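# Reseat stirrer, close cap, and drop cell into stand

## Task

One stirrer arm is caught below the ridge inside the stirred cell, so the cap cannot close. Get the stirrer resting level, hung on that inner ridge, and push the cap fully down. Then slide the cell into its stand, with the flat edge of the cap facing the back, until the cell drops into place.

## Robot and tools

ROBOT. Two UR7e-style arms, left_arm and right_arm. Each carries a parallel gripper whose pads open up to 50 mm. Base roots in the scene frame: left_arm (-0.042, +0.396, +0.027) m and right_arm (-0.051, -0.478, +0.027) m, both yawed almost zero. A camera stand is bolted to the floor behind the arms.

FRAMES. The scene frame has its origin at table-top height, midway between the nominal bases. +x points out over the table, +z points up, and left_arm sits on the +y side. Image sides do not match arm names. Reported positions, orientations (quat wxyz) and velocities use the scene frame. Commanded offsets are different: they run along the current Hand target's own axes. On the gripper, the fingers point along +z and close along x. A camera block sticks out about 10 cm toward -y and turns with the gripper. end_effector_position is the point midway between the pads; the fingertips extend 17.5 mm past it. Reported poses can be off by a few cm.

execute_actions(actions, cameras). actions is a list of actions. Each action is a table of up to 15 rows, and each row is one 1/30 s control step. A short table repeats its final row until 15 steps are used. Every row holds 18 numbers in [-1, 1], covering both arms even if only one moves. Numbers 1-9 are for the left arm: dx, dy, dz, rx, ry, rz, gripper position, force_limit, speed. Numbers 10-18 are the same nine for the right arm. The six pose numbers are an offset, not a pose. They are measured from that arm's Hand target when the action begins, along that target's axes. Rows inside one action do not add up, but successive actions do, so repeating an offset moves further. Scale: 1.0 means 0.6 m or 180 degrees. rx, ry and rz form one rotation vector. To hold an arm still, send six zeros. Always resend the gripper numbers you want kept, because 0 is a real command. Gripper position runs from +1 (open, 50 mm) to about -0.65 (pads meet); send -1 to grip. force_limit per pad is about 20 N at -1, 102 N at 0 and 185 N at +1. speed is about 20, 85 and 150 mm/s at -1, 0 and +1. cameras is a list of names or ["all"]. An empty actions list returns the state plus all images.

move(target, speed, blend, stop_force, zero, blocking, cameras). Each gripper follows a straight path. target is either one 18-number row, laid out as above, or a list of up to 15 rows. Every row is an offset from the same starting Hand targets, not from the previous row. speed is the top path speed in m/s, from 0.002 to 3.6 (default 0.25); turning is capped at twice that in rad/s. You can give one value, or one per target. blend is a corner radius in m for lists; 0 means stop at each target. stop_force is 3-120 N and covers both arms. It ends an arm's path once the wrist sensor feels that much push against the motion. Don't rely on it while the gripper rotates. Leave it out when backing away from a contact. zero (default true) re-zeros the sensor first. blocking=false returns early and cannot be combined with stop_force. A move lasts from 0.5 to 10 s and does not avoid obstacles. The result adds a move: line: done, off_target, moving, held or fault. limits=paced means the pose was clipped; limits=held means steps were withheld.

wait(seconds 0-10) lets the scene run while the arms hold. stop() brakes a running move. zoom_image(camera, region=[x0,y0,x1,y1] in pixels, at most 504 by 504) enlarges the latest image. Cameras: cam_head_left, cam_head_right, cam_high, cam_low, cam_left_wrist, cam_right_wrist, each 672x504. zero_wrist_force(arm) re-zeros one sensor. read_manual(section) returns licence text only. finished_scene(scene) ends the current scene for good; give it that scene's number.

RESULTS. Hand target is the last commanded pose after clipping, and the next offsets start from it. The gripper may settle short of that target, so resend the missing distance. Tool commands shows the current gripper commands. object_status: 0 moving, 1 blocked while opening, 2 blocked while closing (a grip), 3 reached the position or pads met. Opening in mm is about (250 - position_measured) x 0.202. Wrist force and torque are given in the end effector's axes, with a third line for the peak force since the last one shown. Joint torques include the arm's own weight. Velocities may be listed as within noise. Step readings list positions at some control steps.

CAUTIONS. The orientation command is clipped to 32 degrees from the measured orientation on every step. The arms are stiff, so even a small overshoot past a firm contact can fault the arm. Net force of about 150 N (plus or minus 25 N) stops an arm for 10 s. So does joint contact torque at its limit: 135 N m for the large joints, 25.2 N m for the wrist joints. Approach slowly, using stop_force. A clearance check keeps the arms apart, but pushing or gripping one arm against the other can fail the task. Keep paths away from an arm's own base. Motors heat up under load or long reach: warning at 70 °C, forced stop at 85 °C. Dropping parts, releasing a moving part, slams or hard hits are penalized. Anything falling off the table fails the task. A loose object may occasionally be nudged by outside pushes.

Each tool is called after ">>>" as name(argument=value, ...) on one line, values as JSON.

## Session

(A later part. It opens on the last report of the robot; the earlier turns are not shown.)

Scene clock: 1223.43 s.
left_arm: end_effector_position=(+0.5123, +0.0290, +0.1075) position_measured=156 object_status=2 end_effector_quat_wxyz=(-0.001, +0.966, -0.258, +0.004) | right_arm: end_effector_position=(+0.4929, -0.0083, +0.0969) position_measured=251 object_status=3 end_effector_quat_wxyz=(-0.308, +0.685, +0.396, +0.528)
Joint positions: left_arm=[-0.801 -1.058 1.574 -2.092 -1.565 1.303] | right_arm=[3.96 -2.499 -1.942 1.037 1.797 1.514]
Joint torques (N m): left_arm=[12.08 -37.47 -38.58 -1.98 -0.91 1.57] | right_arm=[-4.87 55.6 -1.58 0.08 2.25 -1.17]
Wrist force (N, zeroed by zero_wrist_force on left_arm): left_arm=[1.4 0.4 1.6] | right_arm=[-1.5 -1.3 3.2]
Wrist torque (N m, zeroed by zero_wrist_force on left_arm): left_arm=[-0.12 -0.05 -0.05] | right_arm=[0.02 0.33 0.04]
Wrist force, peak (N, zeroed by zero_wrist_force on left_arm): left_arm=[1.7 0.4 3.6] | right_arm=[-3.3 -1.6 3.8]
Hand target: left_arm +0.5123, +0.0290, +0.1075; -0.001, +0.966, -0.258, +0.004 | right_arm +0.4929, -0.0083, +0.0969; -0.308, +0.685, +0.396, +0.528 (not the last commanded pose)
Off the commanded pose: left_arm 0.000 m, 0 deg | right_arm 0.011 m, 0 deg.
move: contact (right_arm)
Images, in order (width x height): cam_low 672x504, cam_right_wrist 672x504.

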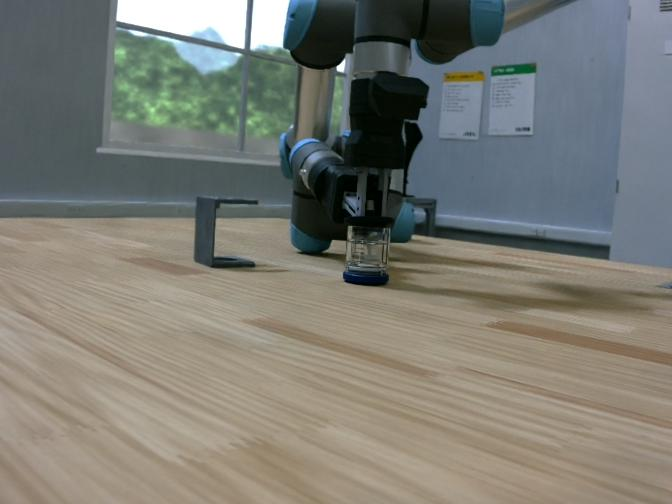

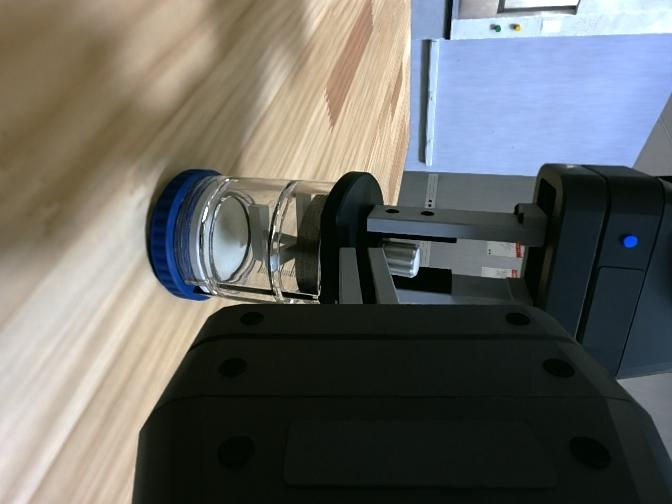

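>>> move(target=[[0,0,0,0,0,0,-1,-0.9,-1,0.0024,0,-0.0006,0,0,0,-1,-1,1],[0,0,0,0,0,0,-1,-0.9,-1,0.0014,0,-0.0046,0,0,0,-1,-1,1]], speed=0.02)

>>> move(target=[0,0,0,0,0,0,-1,-0.9,-1,-0.0193,0,0.005,0,0,0,-1,-1,1], speed=0.01, stop_force=3, cameras=["cam_low","cam_right_wrist"])

>>> zoom_image(camera="cam_right_wrist", region=[180, 100, 420, 310])

Scene clock: 1237.10 s.
left_arm: end_effector_position=(+0.5123, +0.0290, +0.1075) position_measured=156 object_status=2 end_effector_quat_wxyz=(-0.001, +0.966, -0.258, +0.004) | right_arm: end_effector_position=(+0.4917, -0.0104, +0.0984) position_measured=251 object_status=3 end_effector_quat_wxyz=(-0.308, +0.685, +0.396, +0.528)
Joint positions: left_arm=[-0.801 -1.058 1.574 -2.092 -1.565 1.303] | right_arm=[3.959 -2.494 -1.95 1.04 1.798 1.514]
Joint torques (N m): left_arm=[-0.02 -46.95 -37.1 -3.81 0.89 1.59] | right_arm=[-4.84 57.2 -0.7 5.52 2.8 -1.39]
Wrist force (N, zeroed by zero_wrist_force on left_arm): left_arm=[1.4 -0.2 0.9] | right_arm=[-3.1 -1.2 3.6]
Wrist torque (N m, zeroed by zero_wrist_force on left_arm): left_arm=[-0.14 -0.04 -0.05] | right_arm=[0.05 0.26 0.04]
Wrist force, peak (N, zeroed by zero_wrist_force on left_arm): left_arm=[1.6 0.4 1.7] | right_arm=[-3.8 -1.5 3.8]
Hand target: left_arm +0.5123, +0.0290, +0.1075; -0.001, +0.966, -0.258, +0.004 | right_arm +0.4916, -0.0105, +0.0984; -0.308, +0.685, +0.396, +0.528
Off the commanded pose: left_arm 0.000 m, 0 deg | right_arm 0.000 m, 0 deg.
move: done

Scene clock: 1238.13 s.
left_arm: end_effector_position=(+0.5123, +0.0290, +0.1075) position_measured=156 object_status=2 end_effector_quat_wxyz=(-0.001, +0.966, -0.258, +0.004) | right_arm: end_effector_position=(+0.4916, -0.0105, +0.0940) position_measured=251 object_status=3 end_effector_quat_wxyz=(-0.308, +0.685, +0.396, +0.528)
Joint positions: left_arm=[-0.801 -1.058 1.574 -2.092 -1.565 1.303] | right_arm=[3.959 -2.504 -1.947 1.046 1.798 1.514]
Joint torques (N m): left_arm=[-2.65 -49.72 -36.89 -3.92 0.85 1.61] | right_arm=[-0.08 46.17 8.47 3.2 0.17 0.11]
Wrist force (N, zeroed by zero_wrist_force on left_arm): left_arm=[1.3 -0.2 0.8] | right_arm=[-3.4 -1.2 3.6]
Wrist torque (N m, zeroed by zero_wrist_force on left_arm): left_arm=[-0.14 -0.03 -0.05] | right_arm=[0.05 0.30 0.04]
Wrist force, peak (N, zeroed by zero_wrist_force on left_arm): left_arm=[1.4 -0.1 1.2] | right_arm=[-5.1 -1.7 3.8]
Hand target: left_arm +0.5123, +0.0290, +0.1075; -0.001, +0.966, -0.258, +0.004 | right_arm +0.4916, -0.0105, +0.0940; -0.308, +0.685, +0.396, +0.528 (not the last commanded pose)
Tool commands: left_gripper/position=-1.0 left_gripper/force_limit=-0.9 left_gripper/speed=-1.0 right_gripper/position=-1.0 right_gripper/force_limit=-1.0 right_gripper/speed=+1.0
Off the commanded pose: left_arm 0.000 m, 0 deg | right_arm 0.008 m, 0 deg.
FORCE FAULT: contact force on the right arm reached its limit, and that arm stopped. The contact can be on any part of that arm, not only on its tool. That arm's remaining commands of this call were not run. That arm is still stopped at the end of this call. That arm stays stopped for about 10 more seconds. Until then a move that you send moves the other arm only, and its call returns only when the move has ended. Once the stop has ended, the next robot result says so. If the stop ends while you think or write, that arm runs what you send next, counted from a new Hand target: where the arm stands when the stop ends. While its stop runs, that arm takes no new command, but its gripper still runs the gripper command that each later call begins with. Until it ends, the stop uses up actions while you think or wait. An arm that is not stopped still takes commands.
move: fault (right_arm)
Images, in order (width x height): cam_low 672x504, cam_right_wrist 672x504.

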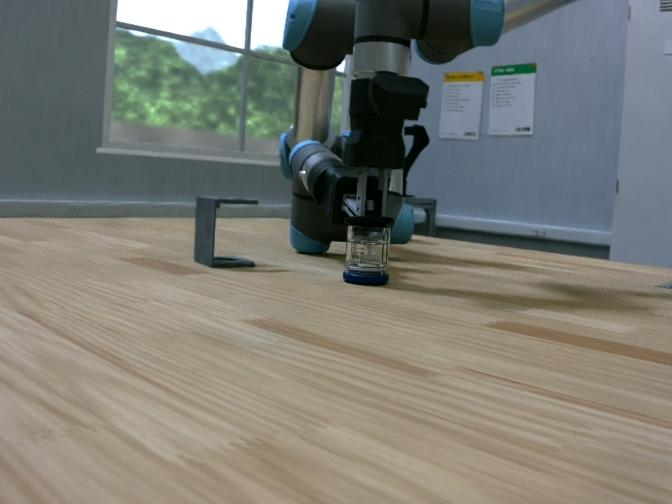

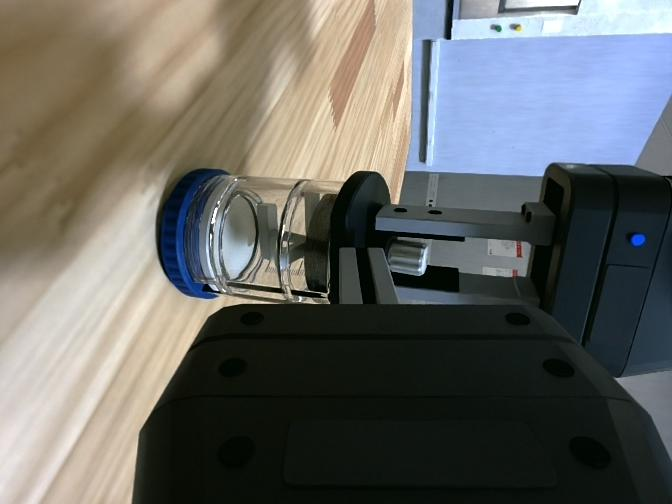

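Scaled by 2.100 from the camera's 672x504 image, which has a finer 960x720 frame.

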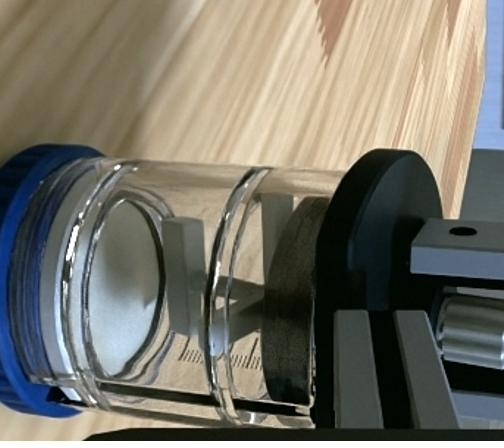

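>>> wait(seconds=5)

>>> move(target=[0,0,0,0,0,0,-1,-0.9,-1,0.0672,0,-0.0175,0,0,0,-1,-1,1], speed=0.06)

Scene clock: 1252.33 s.
left_arm: end_effector_position=(+0.5123, +0.0290, +0.1075) position_measured=156 object_status=2 end_effector_quat_wxyz=(-0.001, +0.966, -0.258, +0.004) | right_arm: end_effector_position=(+0.4916, -0.0105, +0.0940) position_measured=251 object_status=3 end_effector_quat_wxyz=(-0.308, +0.685, +0.396, +0.528)
Joint positions: left_arm=[-0.801 -1.058 1.574 -2.092 -1.565 1.303] | right_arm=[3.959 -2.504 -1.947 1.046 1.798 1.514]
Joint torques (N m): left_arm=[-14.09 -51.86 -23.89 -3.9 0.92 1.33] | right_arm=[0.46 46.21 9.78 3.15 0.01 0.16]
Wrist force (N, zeroed by zero_wrist_force on left_arm): left_arm=[1.4 -0.2 0.8] | right_arm=[-3.4 -1.3 3.6]
Wrist torque (N m, zeroed by zero_wrist_force on left_arm): left_arm=[-0.13 -0.05 -0.05] | right_arm=[0.04 0.31 0.03]
Wrist force, peak (N, zeroed by zero_wrist_force on left_arm): left_arm=[1.5 -0.2 1.0] | right_arm=[-3.7 -1.8 3.8]
Hand target: left_arm +0.5123, +0.0290, +0.1075; -0.001, +0.966, -0.258, +0.004 | right_arm +0.4916, -0.0105, +0.0940; -0.308, +0.685, +0.396, +0.528 (not the last commanded pose)
Tool commands: left_gripper/position=-1.0 left_gripper/force_limit=-0.9 left_gripper/speed=-1.0 right_gripper/position=-1.0 right_gripper/force_limit=-1.0 right_gripper/speed=+1.0
Off the commanded pose: left_arm 0.000 m, 0 deg | right_arm 0.008 m, 0 deg.
FORCE FAULT, CONTINUED: the right arm's stop, for the force fault that an earlier result reported, is over. The rest of the stop counts as 20 of the actions that you can send in this scene. That arm's target is now where it stood when the stop ended, not its last command. That arm accepts commands again.
wait: 5.00 s; at rest from the start

Scene clock: 1253.53 s.
left_arm: end_effector_position=(+0.5123, +0.0290, +0.1075) position_measured=156 object_status=2 end_effector_quat_wxyz=(-0.001, +0.966, -0.258, +0.004) | right_arm: end_effector_position=(+0.4918, -0.0105, +0.1356) position_measured=251 object_status=3 end_effector_quat_wxyz=(-0.308, +0.685, +0.396, +0.528)
Joint positions: left_arm=[-0.801 -1.058 1.574 -2.092 -1.565 1.303] | right_arm=[3.958 -2.403 -1.975 0.973 1.799 1.514]
Joint torques (N m): left_arm=[-13.27 -51.63 -22.28 -3.83 0.9 1.32] | right_arm=[-6.53 54.76 -1.25 0.43 2.68 -1.04]
Wrist force (N, zeroed by zero_wrist_force on left_arm): left_arm=[1.6 0.0 1.0] | right_arm=[-3.2 -1.3 3.6]
Wrist torque (N m, zeroed by zero_wrist_force on left_arm): left_arm=[-0.11 -0.07 -0.05] | right_arm=[0.03 0.28 0.04]
Wrist force, peak (N, zeroed by zero_wrist_force on left_arm): left_arm=[1.5 0.1 1.1] | right_arm=[-4.1 -1.6 3.7]
Hand target: left_arm +0.5123, +0.0290, +0.1075; -0.001, +0.966, -0.258, +0.004 | right_arm +0.4918, -0.0105, +0.1357; -0.308, +0.685, +0.396, +0.528
Off the commanded pose: left_arm 0.000 m, 0 deg | right_arm 0.000 m, 0 deg.
move: done

>>> move(target=[0,0,0,0,0,0,-1,-0.9,-1,-0.0701,-0.0154,-0.0295,0,0,0,-1,-1,1], speed=0.06, cameras=["cam_right_wrist"])

>>> zoom_image(camera="cam_right_wrist", region=[180, 160, 420, 310])

Scene clock: 1304.83 s.
left_arm: end_effector_position=(+0.5123, +0.0290, +0.1075) position_measured=156 object_status=2 end_effector_quat_wxyz=(-0.001, +0.966, -0.258, +0.004) | right_arm: end_effector_position=(+0.4699, -0.0299, +0.0996) position_measured=251 object_status=3 end_effector_quat_wxyz=(-0.308, +0.685, +0.396, +0.528)
Joint positions: left_arm=[-0.801 -1.058 1.574 -2.092 -1.565 1.303] | right_arm=[3.964 -2.473 -2.035 1.103 1.793 1.515]
Joint torques (N m): left_arm=[-13.5 -51.81 -18.51 -3.99 0.91 1.23] | right_arm=[7.48 35.08 -3.13 5.61 -2.41 1.62]
Wrist force (N, zeroed by zero_wrist_force on left_arm): left_arm=[1.3 -0.2 1.0] | right_arm=[-3.6 -1.2 3.2]
Wrist torque (N m, zeroed by zero_wrist_force on left_arm): left_arm=[-0.14 -0.03 -0.05] | right_arm=[0.04 0.34 -0.07]
Wrist force, peak (N, zeroed by zero_wrist_force on left_arm): left_arm=[1.6 -0.3 1.0] | right_arm=[-3.8 -1.8 3.4]
Hand target: left_arm +0.5123, +0.0290, +0.1075; -0.001, +0.966, -0.258, +0.004 | right_arm +0.4698, -0.0299, +0.0995; -0.308, +0.685, +0.396, +0.528
Off the commanded pose: left_arm 0.000 m, 0 deg | right_arm 0.000 m, 0 deg.
move: done
Images, in order (width x height): cam_right_wrist 672x504.

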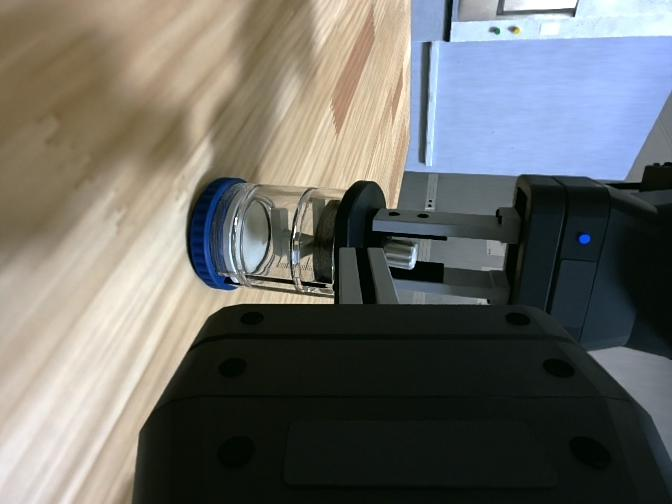

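Scaled by 2.100 from the camera's 672x504 image, which has a finer 960x720 frame.

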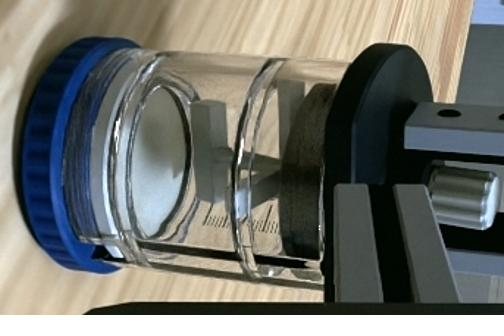

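>>> move(target=[[0,0,0,0,0,0,0.4,-0.9,-1,0,0,0,0,0,0,-1,-1,1],[0,0,-0.1,0,0,0,0.4,-0.9,-1,0,0,0,0,0,0,-1,-1,1]], speed=0.08, cameras=["cam_right_wrist","cam_low","cam_left_wrist"])

>>> zoom_image(camera="cam_right_wrist", region=[180, 160, 420, 310])

>>> zoom_image(camera="cam_low", region=[310, 180, 430, 295])

Scene clock: 1321.63 s.
left_arm: end_effector_position=(+0.5118, +0.0289, +0.1674) position_measured=92 object_status=3 end_effector_quat_wxyz=(-0.001, +0.966, -0.258, +0.004) | right_arm: end_effector_position=(+0.4698, -0.0299, +0.0995) position_measured=251 object_status=3 end_effector_quat_wxyz=(-0.308, +0.685, +0.396, +0.528)
Joint positions: left_arm=[-0.802 -1.12 1.501 -1.957 -1.565 1.302] | right_arm=[3.964 -2.473 -2.035 1.103 1.793 1.515]
Joint torques (N m): left_arm=[-15.2 -50.07 -40.67 -1.45 -0.05 -2.31] | right_arm=[7.13 35.01 -1.59 5.6 -2.57 1.57]
Wrist force (N, zeroed by zero_wrist_force on left_arm): left_arm=[1.1 0.1 0.3] | right_arm=[-3.4 -1.4 3.3]
Wrist torque (N m, zeroed by zero_wrist_force on left_arm): left_arm=[-0.07 -0.08 0.02] | right_arm=[0.01 0.33 -0.07]
Wrist force, peak (N, zeroed by zero_wrist_force on left_arm): left_arm=[1.5 -0.4 1.0] | right_arm=[-3.7 -1.6 3.6]
Hand target: left_arm +0.5118, +0.0289, +0.1675; -0.001, +0.966, -0.258, +0.004 | right_arm +0.4698, -0.0299, +0.0995; -0.308, +0.685, +0.396, +0.528
Off the commanded pose: left_arm 0.000 m, 0 deg | right_arm 0.000 m, 0 deg.
move: done
Images, in order (width x height): cam_low 672x504, cam_left_wrist 672x504, cam_right_wrist 672x504.

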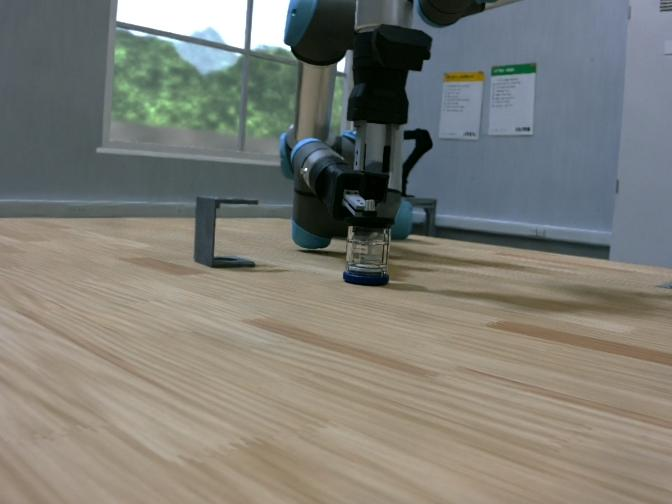

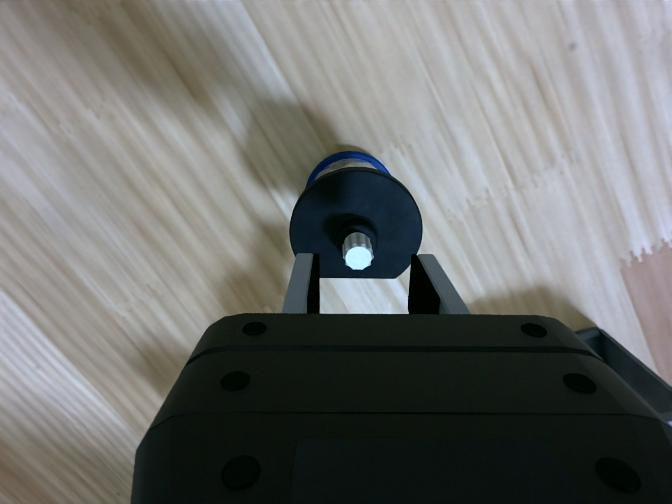

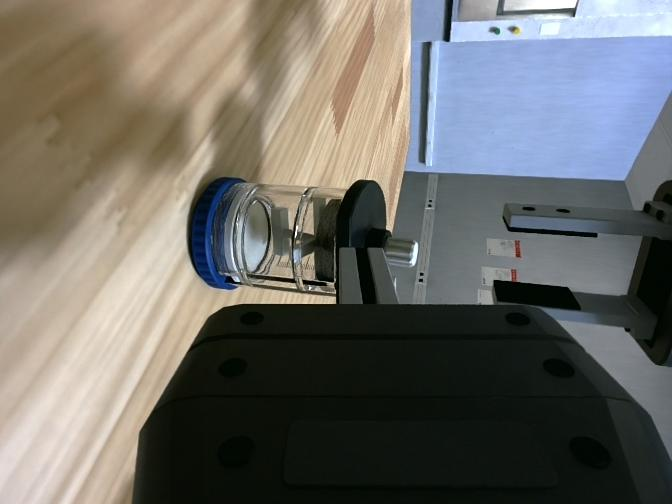

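Scaled by 2.100 from the camera's 672x504 image, which has a finer 960x720 frame.

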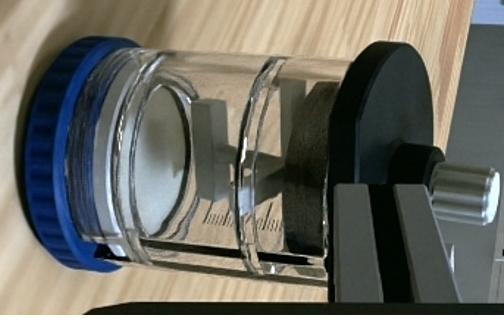

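Scaled by 4.200 from the camera's 672x504 image, which has a finer 960x720 frame.

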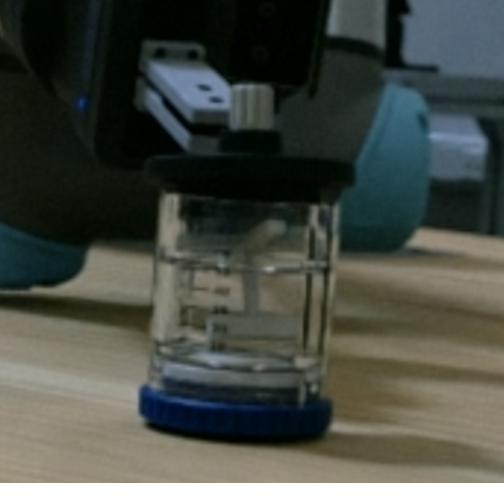

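>>> move(target=[0,0,0,0,0,0,0.4,-0.9,-1,0.0405,0.0395,-0.0468,0.0755,-0.1631,0.4298,1,-1,1], speed=0.2, cameras=["cam_right_wrist","cam_left_wrist"])

Scene clock: 1410.90 s.
left_arm: end_effector_position=(+0.5118, +0.0289, +0.1675) position_measured=92 object_status=3 end_effector_quat_wxyz=(-0.001, +0.966, -0.258, +0.004) | right_arm: end_effector_position=(+0.4801, -0.0600, +0.1300) position_measured=3 object_status=3 end_effector_quat_wxyz=(-0.536, +0.844, +0.001, +0.000)
Joint positions: left_arm=[-0.802 -1.12 1.501 -1.957 -1.565 1.302] | right_arm=[3.715 -2.305 -1.884 0.331 2.436 2.554]
Joint torques (N m): left_arm=[-14.66 -46.8 -39.63 -1.48 -1.18 -2.17] | right_arm=[-5.08 36.9 23.91 0.49 3.61 1.51]
Wrist force (N, zeroed by zero_wrist_force on left_arm): left_arm=[1.2 0.0 0.2] | right_arm=[-0.6 0.2 1.0]
Wrist torque (N m, zeroed by zero_wrist_force on left_arm): left_arm=[-0.08 -0.09 0.02] | right_arm=[-0.02 0.00 -0.05]
Wrist force, peak (N, zeroed by zero_wrist_force on left_arm): left_arm=[1.4 0.2 0.4] | right_arm=[-3.7 -1.7 3.5]
Hand target: left_arm +0.5118, +0.0289, +0.1675; -0.001, +0.966, -0.258, +0.004 | right_arm +0.4801, -0.0600, +0.1300; -0.536, +0.844, +0.001, +0.000
Off the commanded pose: left_arm 0.000 m, 0 deg | right_arm 0.000 m, 0 deg.
move: done
Images, in order (width x height): cam_left_wrist 672x504, cam_right_wrist 672x504.

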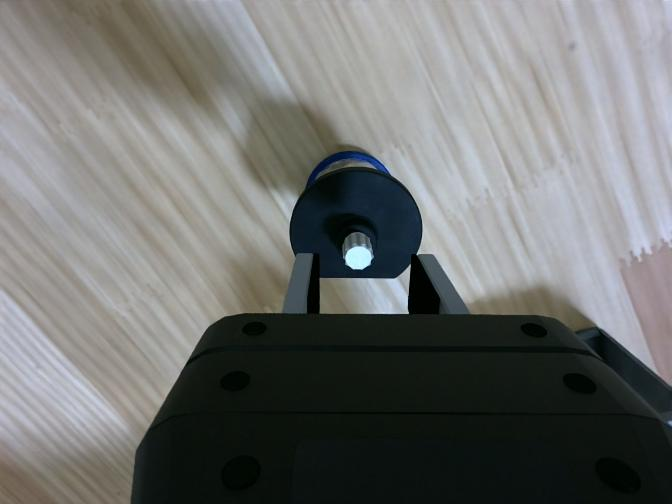

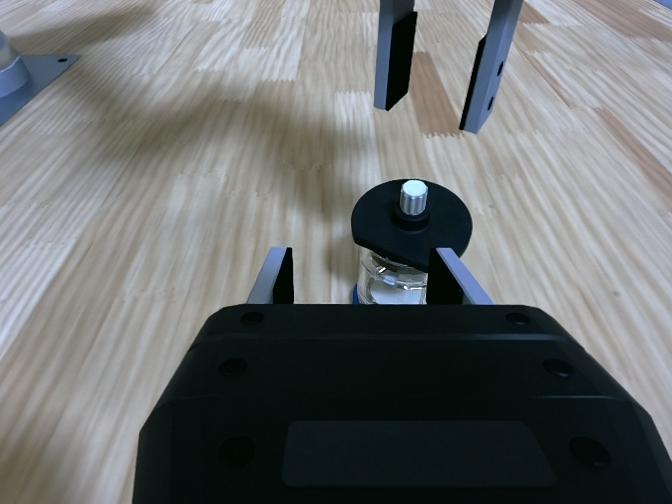

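>>> move(target=[0.0008,0,0.09,0,0,0,0.4,-0.6,-1,0,0,0,0,0,0,1,-1,1], speed=0.06)

>>> move(target=[0,0,0.02,0,0,0,0.4,-0.6,-1,0,0,0,0,0,0,1,-1,1], speed=0.01, stop_force=3)

Scene clock: 1425.50 s.
left_arm: end_effector_position=(+0.5127, +0.0287, +0.1136) position_measured=92 object_status=3 end_effector_quat_wxyz=(-0.001, +0.966, -0.258, +0.004) | right_arm: end_effector_position=(+0.4801, -0.0600, +0.1300) position_measured=3 object_status=3 end_effector_quat_wxyz=(-0.536, +0.844, +0.001, +0.000)
Joint positions: left_arm=[-0.801 -1.064 1.566 -2.078 -1.565 1.303] | right_arm=[3.715 -2.305 -1.883 0.331 2.436 2.555]
Joint torques (N m): left_arm=[15.48 -32.62 -9.49 -4.75 -0.82 1.72] | right_arm=[-5.34 37.16 22.88 0.96 3.72 1.6]
Wrist force (N, zeroed by zero_wrist_force on left_arm): left_arm=[1.3 0.0 0.4] | right_arm=[-0.6 0.2 0.8]
Wrist torque (N m, zeroed by zero_wrist_force on left_arm): left_arm=[-0.06 -0.12 -0.06] | right_arm=[-0.02 0.00 -0.04]
Wrist force, peak (N, zeroed by zero_wrist_force on left_arm): left_arm=[1.5 -0.1 0.9] | right_arm=[-0.6 0.2 1.4]
Hand target: left_arm +0.5127, +0.0287, +0.1135; -0.001, +0.966, -0.258, +0.004 | right_arm +0.4801, -0.0600, +0.1300; -0.536, +0.844, +0.001, +0.000
Off the commanded pose: left_arm 0.000 m, 0 deg | right_arm 0.000 m, 0 deg.
move: done

Scene clock: 1427.63 s.
left_arm: end_effector_position=(+0.5127, +0.0287, +0.1061) position_measured=92 object_status=3 end_effector_quat_wxyz=(-0.001, +0.966, -0.258, +0.004) | right_arm: end_effector_position=(+0.4801, -0.0600, +0.1300) position_measured=3 object_status=3 end_effector_quat_wxyz=(-0.536, +0.844, +0.001, +0.000)
Joint positions: left_arm=[-0.801 -1.055 1.574 -2.094 -1.565 1.303] | right_arm=[3.715 -2.305 -1.883 0.331 2.436 2.555]
Joint torques (N m): left_arm=[10.13 -51.1 -37.38 -2.11 0.34 1.53] | right_arm=[-5.62 37.67 23.24 1.41 3.9 1.67]
Wrist force (N, zeroed by zero_wrist_force on left_arm): left_arm=[1.6 0.4 -1.9] | right_arm=[-0.6 0.2 0.9]
Wrist torque (N m, zeroed by zero_wrist_force on left_arm): left_arm=[-0.07 -0.08 -0.04] | right_arm=[-0.04 0.00 -0.05]
Wrist force, peak (N, zeroed by zero_wrist_force on left_arm): left_arm=[-1.1 -1.3 -14.7] | right_arm=[-0.4 0.4 1.4]
Hand target: left_arm +0.5127, +0.0287, +0.1061; -0.001, +0.966, -0.258, +0.004 (not the last commanded pose) | right_arm +0.4801, -0.0600, +0.1300; -0.536, +0.844, +0.001, +0.000
Off the commanded pose: left_arm 0.005 m, 0 deg | right_arm 0.000 m, 0 deg.
move: contact (left_arm)

>>> move(target=[[0,0,-0.001,0,0,0,0.4,-0.6,-1,0,0,0,0,0,0,1,-1,1],[0,0,-0.001,0,0,0,-1,-0.6,-1,0,0,0,0,0,0,1,-1,1],[0,0,-0.001,0,0,0,-1,-0.6,-1,0.0557,0.0641,0.1089,0,0,0,1,-1,1]], speed=[0.02,0.02,0.08])

>>> move(target=[0,0,0,0,0,0,-1,-0.6,-1,0,-0.0106,0.0226,0,0,0,1,-1,1], speed=0.01, stop_force=3, cameras=["cam_right_wrist","cam_low"])

Scene clock: 1443.07 s.
left_arm: end_effector_position=(+0.5127, +0.0287, +0.1067) position_measured=159 object_status=2 end_effector_quat_wxyz=(-0.001, +0.966, -0.258, +0.004) | right_arm: end_effector_position=(+0.5134, -0.0172, +0.0676) position_measured=3 object_status=3 end_effector_quat_wxyz=(-0.536, +0.844, +0.001, +0.000)
Joint positions: left_arm=[-0.801 -1.056 1.573 -2.093 -1.565 1.303] | right_arm=[3.745 -2.498 -1.708 0.371 2.413 2.584]
Joint torques (N m): left_arm=[-13.52 -50.27 -35.87 -4.11 0.27 -1.07] | right_arm=[8.23 43.18 22.47 5.9 -1.35 1.41]
Wrist force (N, zeroed by zero_wrist_force on left_arm): left_arm=[0.5 0.0 -0.2] | right_arm=[-0.3 0.1 1.0]
Wrist torque (N m, zeroed by zero_wrist_force on left_arm): left_arm=[-0.09 -0.06 -0.05] | right_arm=[-0.04 -0.05 -0.02]
Wrist force, peak (N, zeroed by zero_wrist_force on left_arm): left_arm=[1.7 0.4 -1.8] | right_arm=[-0.7 0.7 1.2]
Hand target: left_arm +0.5127, +0.0287, +0.1067; -0.001, +0.966, -0.258, +0.004 | right_arm +0.5135, -0.0172, +0.0675; -0.536, +0.844, +0.001, +0.000
Off the commanded pose: left_arm 0.000 m, 0 deg | right_arm 0.000 m, 0 deg.
move: done

Scene clock: 1445.57 s.
left_arm: end_effector_position=(+0.5127, +0.0287, +0.1067) position_measured=159 object_status=2 end_effector_quat_wxyz=(-0.001, +0.966, -0.258, +0.004) | right_arm: end_effector_position=(+0.5135, -0.0045, +0.0675) position_measured=3 object_status=3 end_effector_quat_wxyz=(-0.536, +0.844, +0.001, +0.000)
Joint positions: left_arm=[-0.801 -1.056 1.573 -2.093 -1.565 1.303] | right_arm=[3.762 -2.507 -1.689 0.372 2.4 2.601]
Joint torques (N m): left_arm=[-13.64 -49.04 -32.27 -4.06 0.33 -1.96] | right_arm=[-3.91 61.96 3.62 4.22 4.22 -1.3]
Wrist force (N, zeroed by zero_wrist_force on left_arm): left_arm=[-1.7 -0.6 -0.5] | right_arm=[1.8 0.9 -0.2]
Wrist torque (N m, zeroed by zero_wrist_force on left_arm): left_arm=[-0.13 -0.10 -0.05] | right_arm=[0.03 0.04 0.01]
Wrist force, peak (N, zeroed by zero_wrist_force on left_arm): left_arm=[-2.9 -2.1 -0.1] | right_arm=[2.0 2.5 -3.2]
Hand target: left_arm +0.5127, +0.0287, +0.1067; -0.001, +0.966, -0.258, +0.004 | right_arm +0.5135, -0.0045, +0.0674; -0.536, +0.844, +0.001, +0.000 (not the last commanded pose)
Off the commanded pose: left_arm 0.000 m, 0 deg | right_arm 0.002 m, 0 deg.
move: contact (right_arm)
Images, in order (width x height): cam_low 672x504, cam_right_wrist 672x504.

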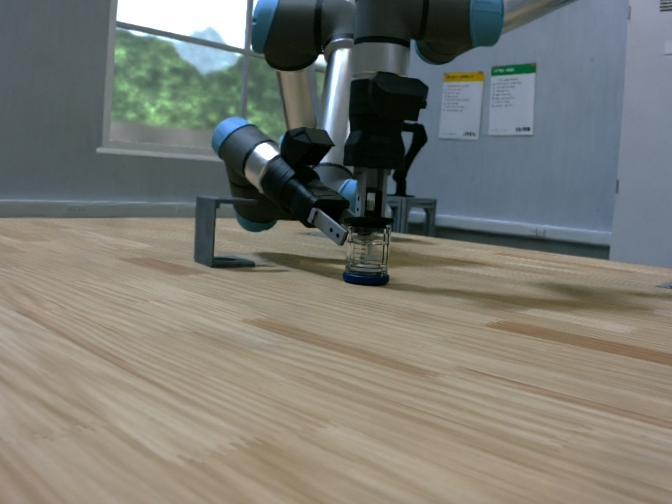

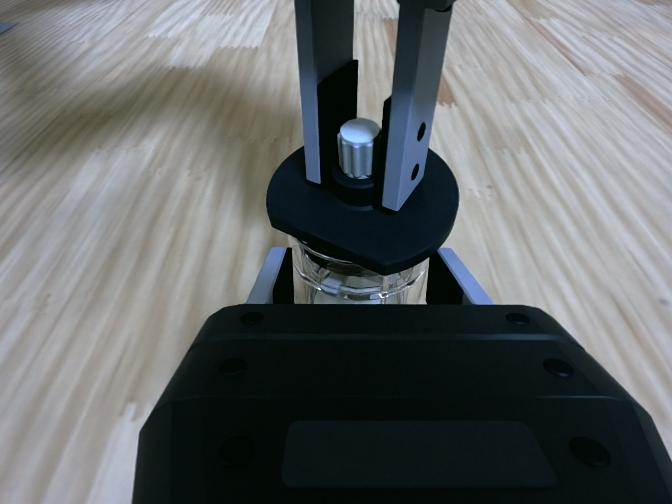

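>>> move(target=[0,0,0,0,0,0,-1,-0.6,-1,0,0,0,0,0,0,-1,-1,-1], speed=0.01)

>>> move(target=[[0,0,-0.002,0,0,-0.11,-1,-0.6,-1,0,0,0,0,0,0,-1,-1,-1],[0,0,-0.004,0,0,0,-1,-0.6,-1,0,0,0,0,0,0,-1,-1,-1]], speed=0.1, stop_force=20, cameras=["cam_right_wrist","cam_low"])

>>> zoom_image(camera="cam_low", region=[310, 180, 430, 295])

Scene clock: 1454.80 s.
left_arm: end_effector_position=(+0.5127, +0.0287, +0.1067) position_measured=159 object_status=2 end_effector_quat_wxyz=(-0.001, +0.966, -0.258, +0.004) | right_arm: end_effector_position=(+0.5135, -0.0045, +0.0674) position_measured=21 object_status=2 end_effector_quat_wxyz=(-0.536, +0.844, +0.001, +0.000)
Joint positions: left_arm=[-0.801 -1.056 1.573 -2.093 -1.565 1.303] | right_arm=[3.762 -2.507 -1.689 0.372 2.4 2.601]
Joint torques (N m): left_arm=[-13.99 -46.55 -27.24 -4.08 -1.35 -1.99] | right_arm=[10.37 62.67 8.28 0.79 4.57 -1.23]
Wrist force (N, zeroed by zero_wrist_force on left_arm): left_arm=[-7.6 -9.4 -6.5] | right_arm=[1.9 7.4 -12.0]
Wrist torque (N m, zeroed by zero_wrist_force on left_arm): left_arm=[-0.07 -0.22 -0.08] | right_arm=[0.23 0.09 0.05]
Wrist force, peak (N, zeroed by zero_wrist_force on left_arm): left_arm=[-7.6 -9.4 -6.5] | right_arm=[2.2 7.5 -12.2]
Hand target: left_arm +0.5127, +0.0287, +0.1067; -0.001, +0.966, -0.258, +0.004 | right_arm +0.5135, -0.0045, +0.0674; -0.536, +0.844, +0.001, +0.000
Off the commanded pose: left_arm 0.000 m, 0 deg | right_arm 0.000 m, 0 deg.
move: done

Scene clock: 1459.30 s.
left_arm: end_effector_position=(+0.5127, +0.0287, +0.1091) position_measured=159 object_status=2 end_effector_quat_wxyz=(-0.001, +0.966, -0.258, +0.004) | right_arm: end_effector_position=(+0.5134, -0.0045, +0.0674) position_measured=21 object_status=2 end_effector_quat_wxyz=(-0.536, +0.844, +0.001, +0.000)
Joint positions: left_arm=[-0.801 -1.059 1.571 -2.088 -1.565 1.303] | right_arm=[3.762 -2.507 -1.688 0.372 2.4 2.601]
Joint torques (N m): left_arm=[6.04 -54.35 -44.64 -4.32 -3.37 1.9] | right_arm=[6.03 59.47 18.39 4.85 4.4 -1.37]
Wrist force (N, zeroed by zero_wrist_force on left_arm): left_arm=[-6.3 -9.4 3.5] | right_arm=[1.7 5.5 -10.0]
Wrist torque (N m, zeroed by zero_wrist_force on left_arm): left_arm=[0.19 -0.37 -0.23] | right_arm=[0.22 0.17 0.12]
Wrist force, peak (N, zeroed by zero_wrist_force on left_arm): left_arm=[-11.9 -10.3 -7.4] | right_arm=[6.6 8.3 -14.6]
Hand target: left_arm +0.5127, +0.0287, +0.1091; -0.001, +0.966, -0.258, +0.004 | right_arm +0.5135, -0.0045, +0.0674; -0.536, +0.844, +0.001, +0.000
Off the commanded pose: left_arm 0.000 m, 0 deg | right_arm 0.000 m, 0 deg.
move: done
Images, in order (width x height): cam_low 672x504, cam_right_wrist 672x504.

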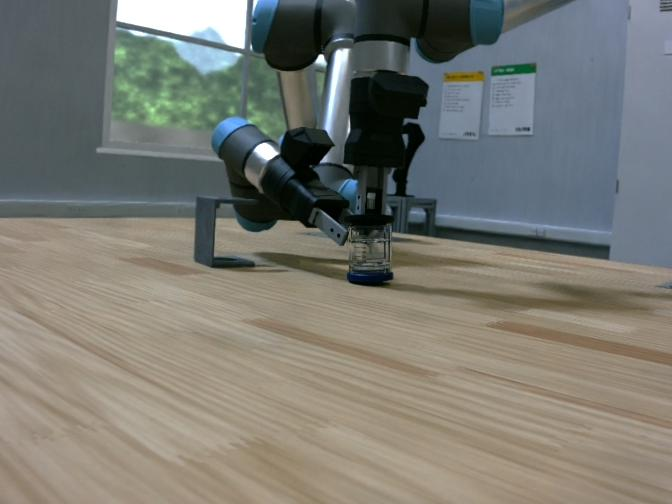

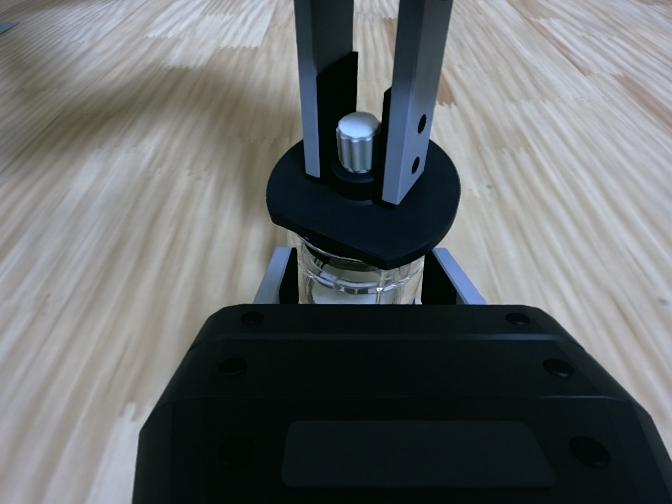

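Scaled by 4.200 from the camera's 672x504 image, which has a finer 960x720 frame.

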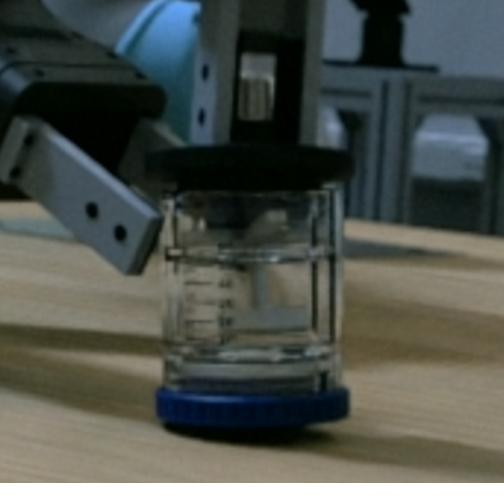

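>>> move(target=[0,0,0.004,0,0,0,-1,-0.6,-1,0,0,0,0,0,0,-1,-1,-1], speed=0.01, stop_force=10)

>>> move(target=[[0,0,0,0,0,0,0.4,-0.6,-1,0,0,0,0,0,0,1,-1,-1],[0,0,-0.1,0,0,0,0.4,-0.6,-1,0,0,-0.12,0,0,0,1,-1,-1]], speed=0.08, cameras=["cam_right_wrist","cam_left_wrist"])

Scene clock: 1475.60 s.
left_arm: end_effector_position=(+0.5128, +0.0287, +0.1079) position_measured=159 object_status=2 end_effector_quat_wxyz=(-0.001, +0.966, -0.258, +0.004) | right_arm: end_effector_position=(+0.5135, -0.0045, +0.0675) position_measured=21 object_status=2 end_effector_quat_wxyz=(-0.536, +0.844, +0.001, +0.000)
Joint positions: left_arm=[-0.801 -1.057 1.572 -2.091 -1.565 1.303] | right_arm=[3.762 -2.507 -1.688 0.372 2.4 2.601]
Joint torques (N m): left_arm=[8 -49.07 -41.75 -5.05 -1.91 1.68] | right_arm=[6.5 55.88 13.64 5.68 4.38 -1.38]
Wrist force (N, zeroed by zero_wrist_force on left_arm): left_arm=[-10.1 -9.4 -6.6] | right_arm=[4.6 14.2 -8.3]
Wrist torque (N m, zeroed by zero_wrist_force on left_arm): left_arm=[0.14 -0.34 -0.13] | right_arm=[0.32 0.14 0.16]
Wrist force, peak (N, zeroed by zero_wrist_force on left_arm): left_arm=[-10.6 -10.3 -14.0] | right_arm=[5.0 15.7 -7.9]
Hand target: left_arm +0.5128, +0.0287, +0.1079; -0.001, +0.966, -0.258, +0.004 (not the last commanded pose) | right_arm +0.5135, -0.0045, +0.0674; -0.536, +0.844, +0.001, +0.000
Off the commanded pose: left_arm 0.001 m, 0 deg | right_arm 0.000 m, 0 deg.
move: contact (left_arm)

Scene clock: 1477.90 s.
left_arm: end_effector_position=(+0.5123, +0.0286, +0.1678) position_measured=92 object_status=3 end_effector_quat_wxyz=(-0.001, +0.966, -0.258, +0.004) | right_arm: end_effector_position=(+0.5135, -0.0695, +0.0980) position_measured=3 object_status=3 end_effector_quat_wxyz=(-0.536, +0.844, +0.001, +0.000)
Joint positions: left_arm=[-0.801 -1.119 1.499 -1.956 -1.565 1.303] | right_arm=[3.669 -2.401 -1.793 0.299 2.47 2.507]
Joint torques (N m): left_arm=[-15.02 -51.09 -40.61 -1.36 0.52 -2.29] | right_arm=[-5.85 60.43 4.87 0.63 3.88 -1.26]
Wrist force (N, zeroed by zero_wrist_force on left_arm): left_arm=[1.2 -0.4 0.3] | right_arm=[-0.1 0.3 0.9]
Wrist torque (N m, zeroed by zero_wrist_force on left_arm): left_arm=[-0.15 -0.09 0.02] | right_arm=[0.00 -0.09 0.09]
Wrist force, peak (N, zeroed by zero_wrist_force on left_arm): left_arm=[-9.6 -9.5 -6.8] | right_arm=[4.3 14.0 -8.2]
Hand target: left_arm +0.5123, +0.0286, +0.1679; -0.001, +0.966, -0.258, +0.004 | right_arm +0.5135, -0.0696, +0.0981; -0.536, +0.844, +0.001, +0.000
Off the commanded pose: left_arm 0.000 m, 0 deg | right_arm 0.000 m, 0 deg.
move: done
Images, in order (width x height): cam_left_wrist 672x504, cam_right_wrist 672x504.

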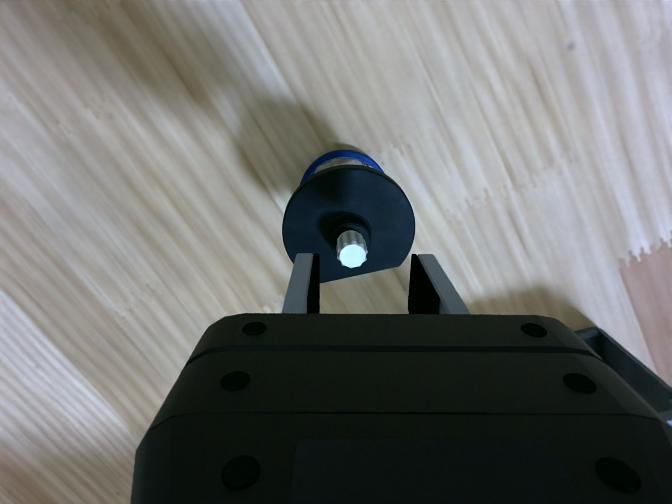

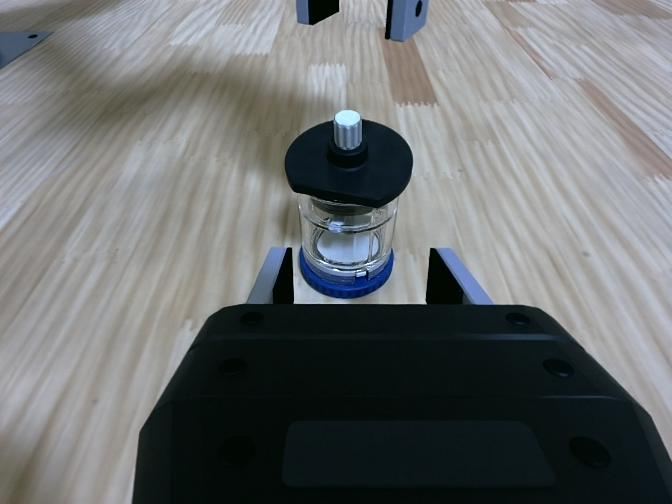

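>>> move(target=[0,-0.1027,0.0882,-0.2778,0,0,0.4,-0.6,-1,0,0,0,0,0,0,1,-1,-1], speed=0.12, cameras=["cam_right_wrist","cam_left_wrist"])

>>> zoom_image(camera="cam_left_wrist", region=[240, 60, 440, 310])

Scene clock: 1493.10 s.
left_arm: end_effector_position=(+0.5434, +0.0821, +0.1153) position_measured=92 object_status=3 end_effector_quat_wxyz=(+0.407, +0.876, -0.235, -0.105) | right_arm: end_effector_position=(+0.5135, -0.0696, +0.0981) position_measured=3 object_status=3 end_effector_quat_wxyz=(-0.536, +0.844, +0.001, +0.000)
Joint positions: left_arm=[-0.409 -0.899 1.511 -2.044 -2.43 1.762] | right_arm=[3.669 -2.4 -1.794 0.299 2.47 2.506]
Joint torques (N m): left_arm=[14.96 -36.32 -36.42 -1.55 -3.05 1.81] | right_arm=[-5.55 60.38 4.72 0.73 3.87 -1.41]
Wrist force (N, zeroed by zero_wrist_force on left_arm): left_arm=[-0.3 0.2 1.6] | right_arm=[-0.4 0.3 0.8]
Wrist torque (N m, zeroed by zero_wrist_force on left_arm): left_arm=[0.16 0.29 -0.10] | right_arm=[0.00 -0.05 0.08]
Wrist force, peak (N, zeroed by zero_wrist_force on left_arm): left_arm=[-0.2 0.5 1.8] | right_arm=[-0.6 0.7 1.2]
Hand target: left_arm +0.5434, +0.0821, +0.1152; +0.407, +0.876, -0.235, -0.106 | right_arm +0.5135, -0.0696, +0.0981; -0.536, +0.844, +0.001, +0.000
Off the commanded pose: left_arm 0.000 m, 0 deg | right_arm 0.000 m, 0 deg.
move: done
Images, in order (width x height): cam_left_wrist 672x504, cam_right_wrist 672x504.

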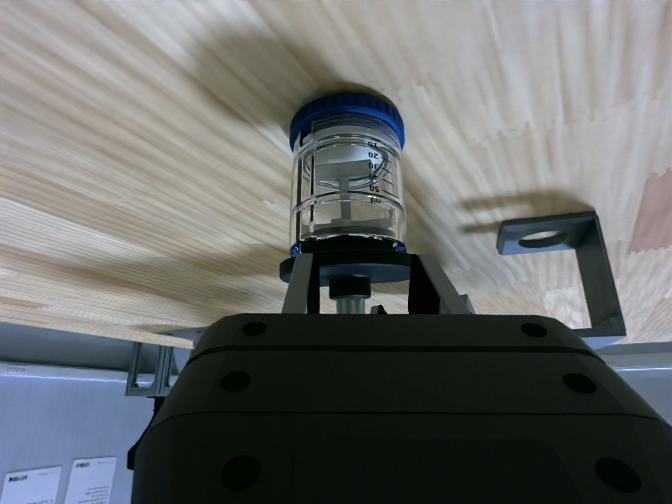

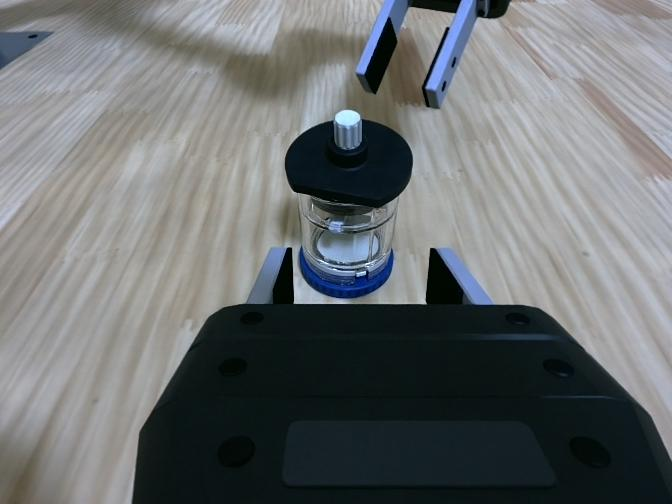

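Scaled by 2.016 from the camera's 672x504 image, which has a finer 960x720 frame.

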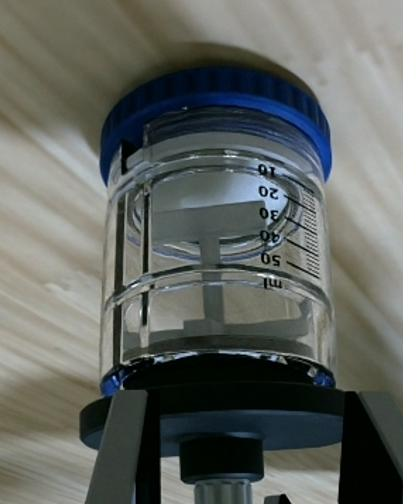

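>>> move(target=[0,-0.035,0.005,-0.04,0,0,1,-0.6,-1,0,0,0,0,0,0,1,-1,-1], speed=0.12, cameras=["cam_left_wrist"])

>>> zoom_image(camera="cam_left_wrist", region=[240, 60, 440, 310])

Scene clock: 1501.17 s.
left_arm: end_effector_position=(+0.5491, +0.0918, +0.0973) position_measured=3 object_status=3 end_effector_quat_wxyz=(+0.461, +0.849, -0.228, -0.120) | right_arm: end_effector_position=(+0.5135, -0.0696, +0.0981) position_measured=3 object_status=3 end_effector_quat_wxyz=(-0.536, +0.844, +0.001, +0.000)
Joint positions: left_arm=[-0.365 -0.828 1.484 -1.982 -2.544 1.873] | right_arm=[3.669 -2.4 -1.794 0.299 2.47 2.506]
Joint torques (N m): left_arm=[15.3 -39.51 -36.07 -0.97 -3.72 1.7] | right_arm=[-4.96 59.38 5.08 0.64 3.94 -1.28]
Wrist force (N, zeroed by zero_wrist_force on left_arm): left_arm=[-1.0 0.5 2.1] | right_arm=[-0.3 0.1 0.8]
Wrist torque (N m, zeroed by zero_wrist_force on left_arm): left_arm=[0.09 0.49 -0.05] | right_arm=[-0.03 -0.06 0.09]
Wrist force, peak (N, zeroed by zero_wrist_force on left_arm): left_arm=[-1.1 0.6 2.1] | right_arm=[-0.2 0.3 1.4]
Hand target: left_arm +0.5491, +0.0918, +0.0973; +0.461, +0.849, -0.228, -0.120 | right_arm +0.5135, -0.0696, +0.0981; -0.536, +0.844, +0.001, +0.000
Off the commanded pose: left_arm 0.000 m, 0 deg | right_arm 0.000 m, 0 deg.
move: done
Images, in order (width x height): cam_left_wrist 672x504.

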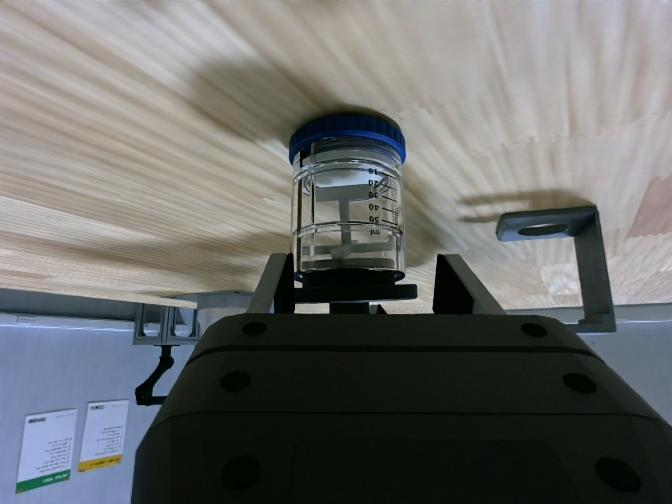

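Scaled by 2.016 from the camera's 672x504 image, which has a finer 960x720 frame.

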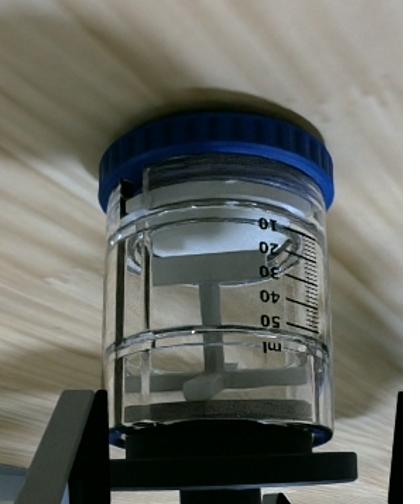

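>>> move(target=[[0,0.1023,-0.0659,0.3178,0,0,0.4,-0.6,-1,0,0,0,0,0,0,1,-1,-1]], speed=0.2)

Scene clock: 1606.07 s.
left_arm: end_effector_position=(+0.5485, +0.0918, +0.1703) position_measured=92 object_status=3 end_effector_quat_wxyz=(-0.001, +0.966, -0.258, +0.004) | right_arm: end_effector_position=(+0.5135, -0.0696, +0.0981) position_measured=3 object_status=3 end_effector_quat_wxyz=(-0.536, +0.844, +0.001, +0.000)
Joint positions: left_arm=[-0.692 -1.123 1.498 -1.952 -1.565 1.412] | right_arm=[3.669 -2.4 -1.794 0.299 2.47 2.506]
Joint torques (N m): left_arm=[-14.34 -50.93 -39.76 -1.59 1.36 -2.26] | right_arm=[-3.46 59.53 6.36 0.59 3.71 -1.1]
Wrist force (N, zeroed by zero_wrist_force on left_arm): left_arm=[0.6 -0.2 0.5] | right_arm=[-0.4 0.5 0.7]
Wrist torque (N m, zeroed by zero_wrist_force on left_arm): left_arm=[-0.09 -0.01 0.19] | right_arm=[0.02 -0.04 0.09]
Wrist force, peak (N, zeroed by zero_wrist_force on left_arm): left_arm=[-1.2 -0.2 2.4] | right_arm=[-0.9 0.4 1.1]
Hand target: left_arm +0.5485, +0.0918, +0.1703; -0.001, +0.966, -0.258, +0.004 | right_arm +0.5135, -0.0696, +0.0981; -0.536, +0.844, +0.001, +0.000
Off the commanded pose: left_arm 0.000 m, 0 deg | right_arm 0.000 m, 0 deg.
move: done


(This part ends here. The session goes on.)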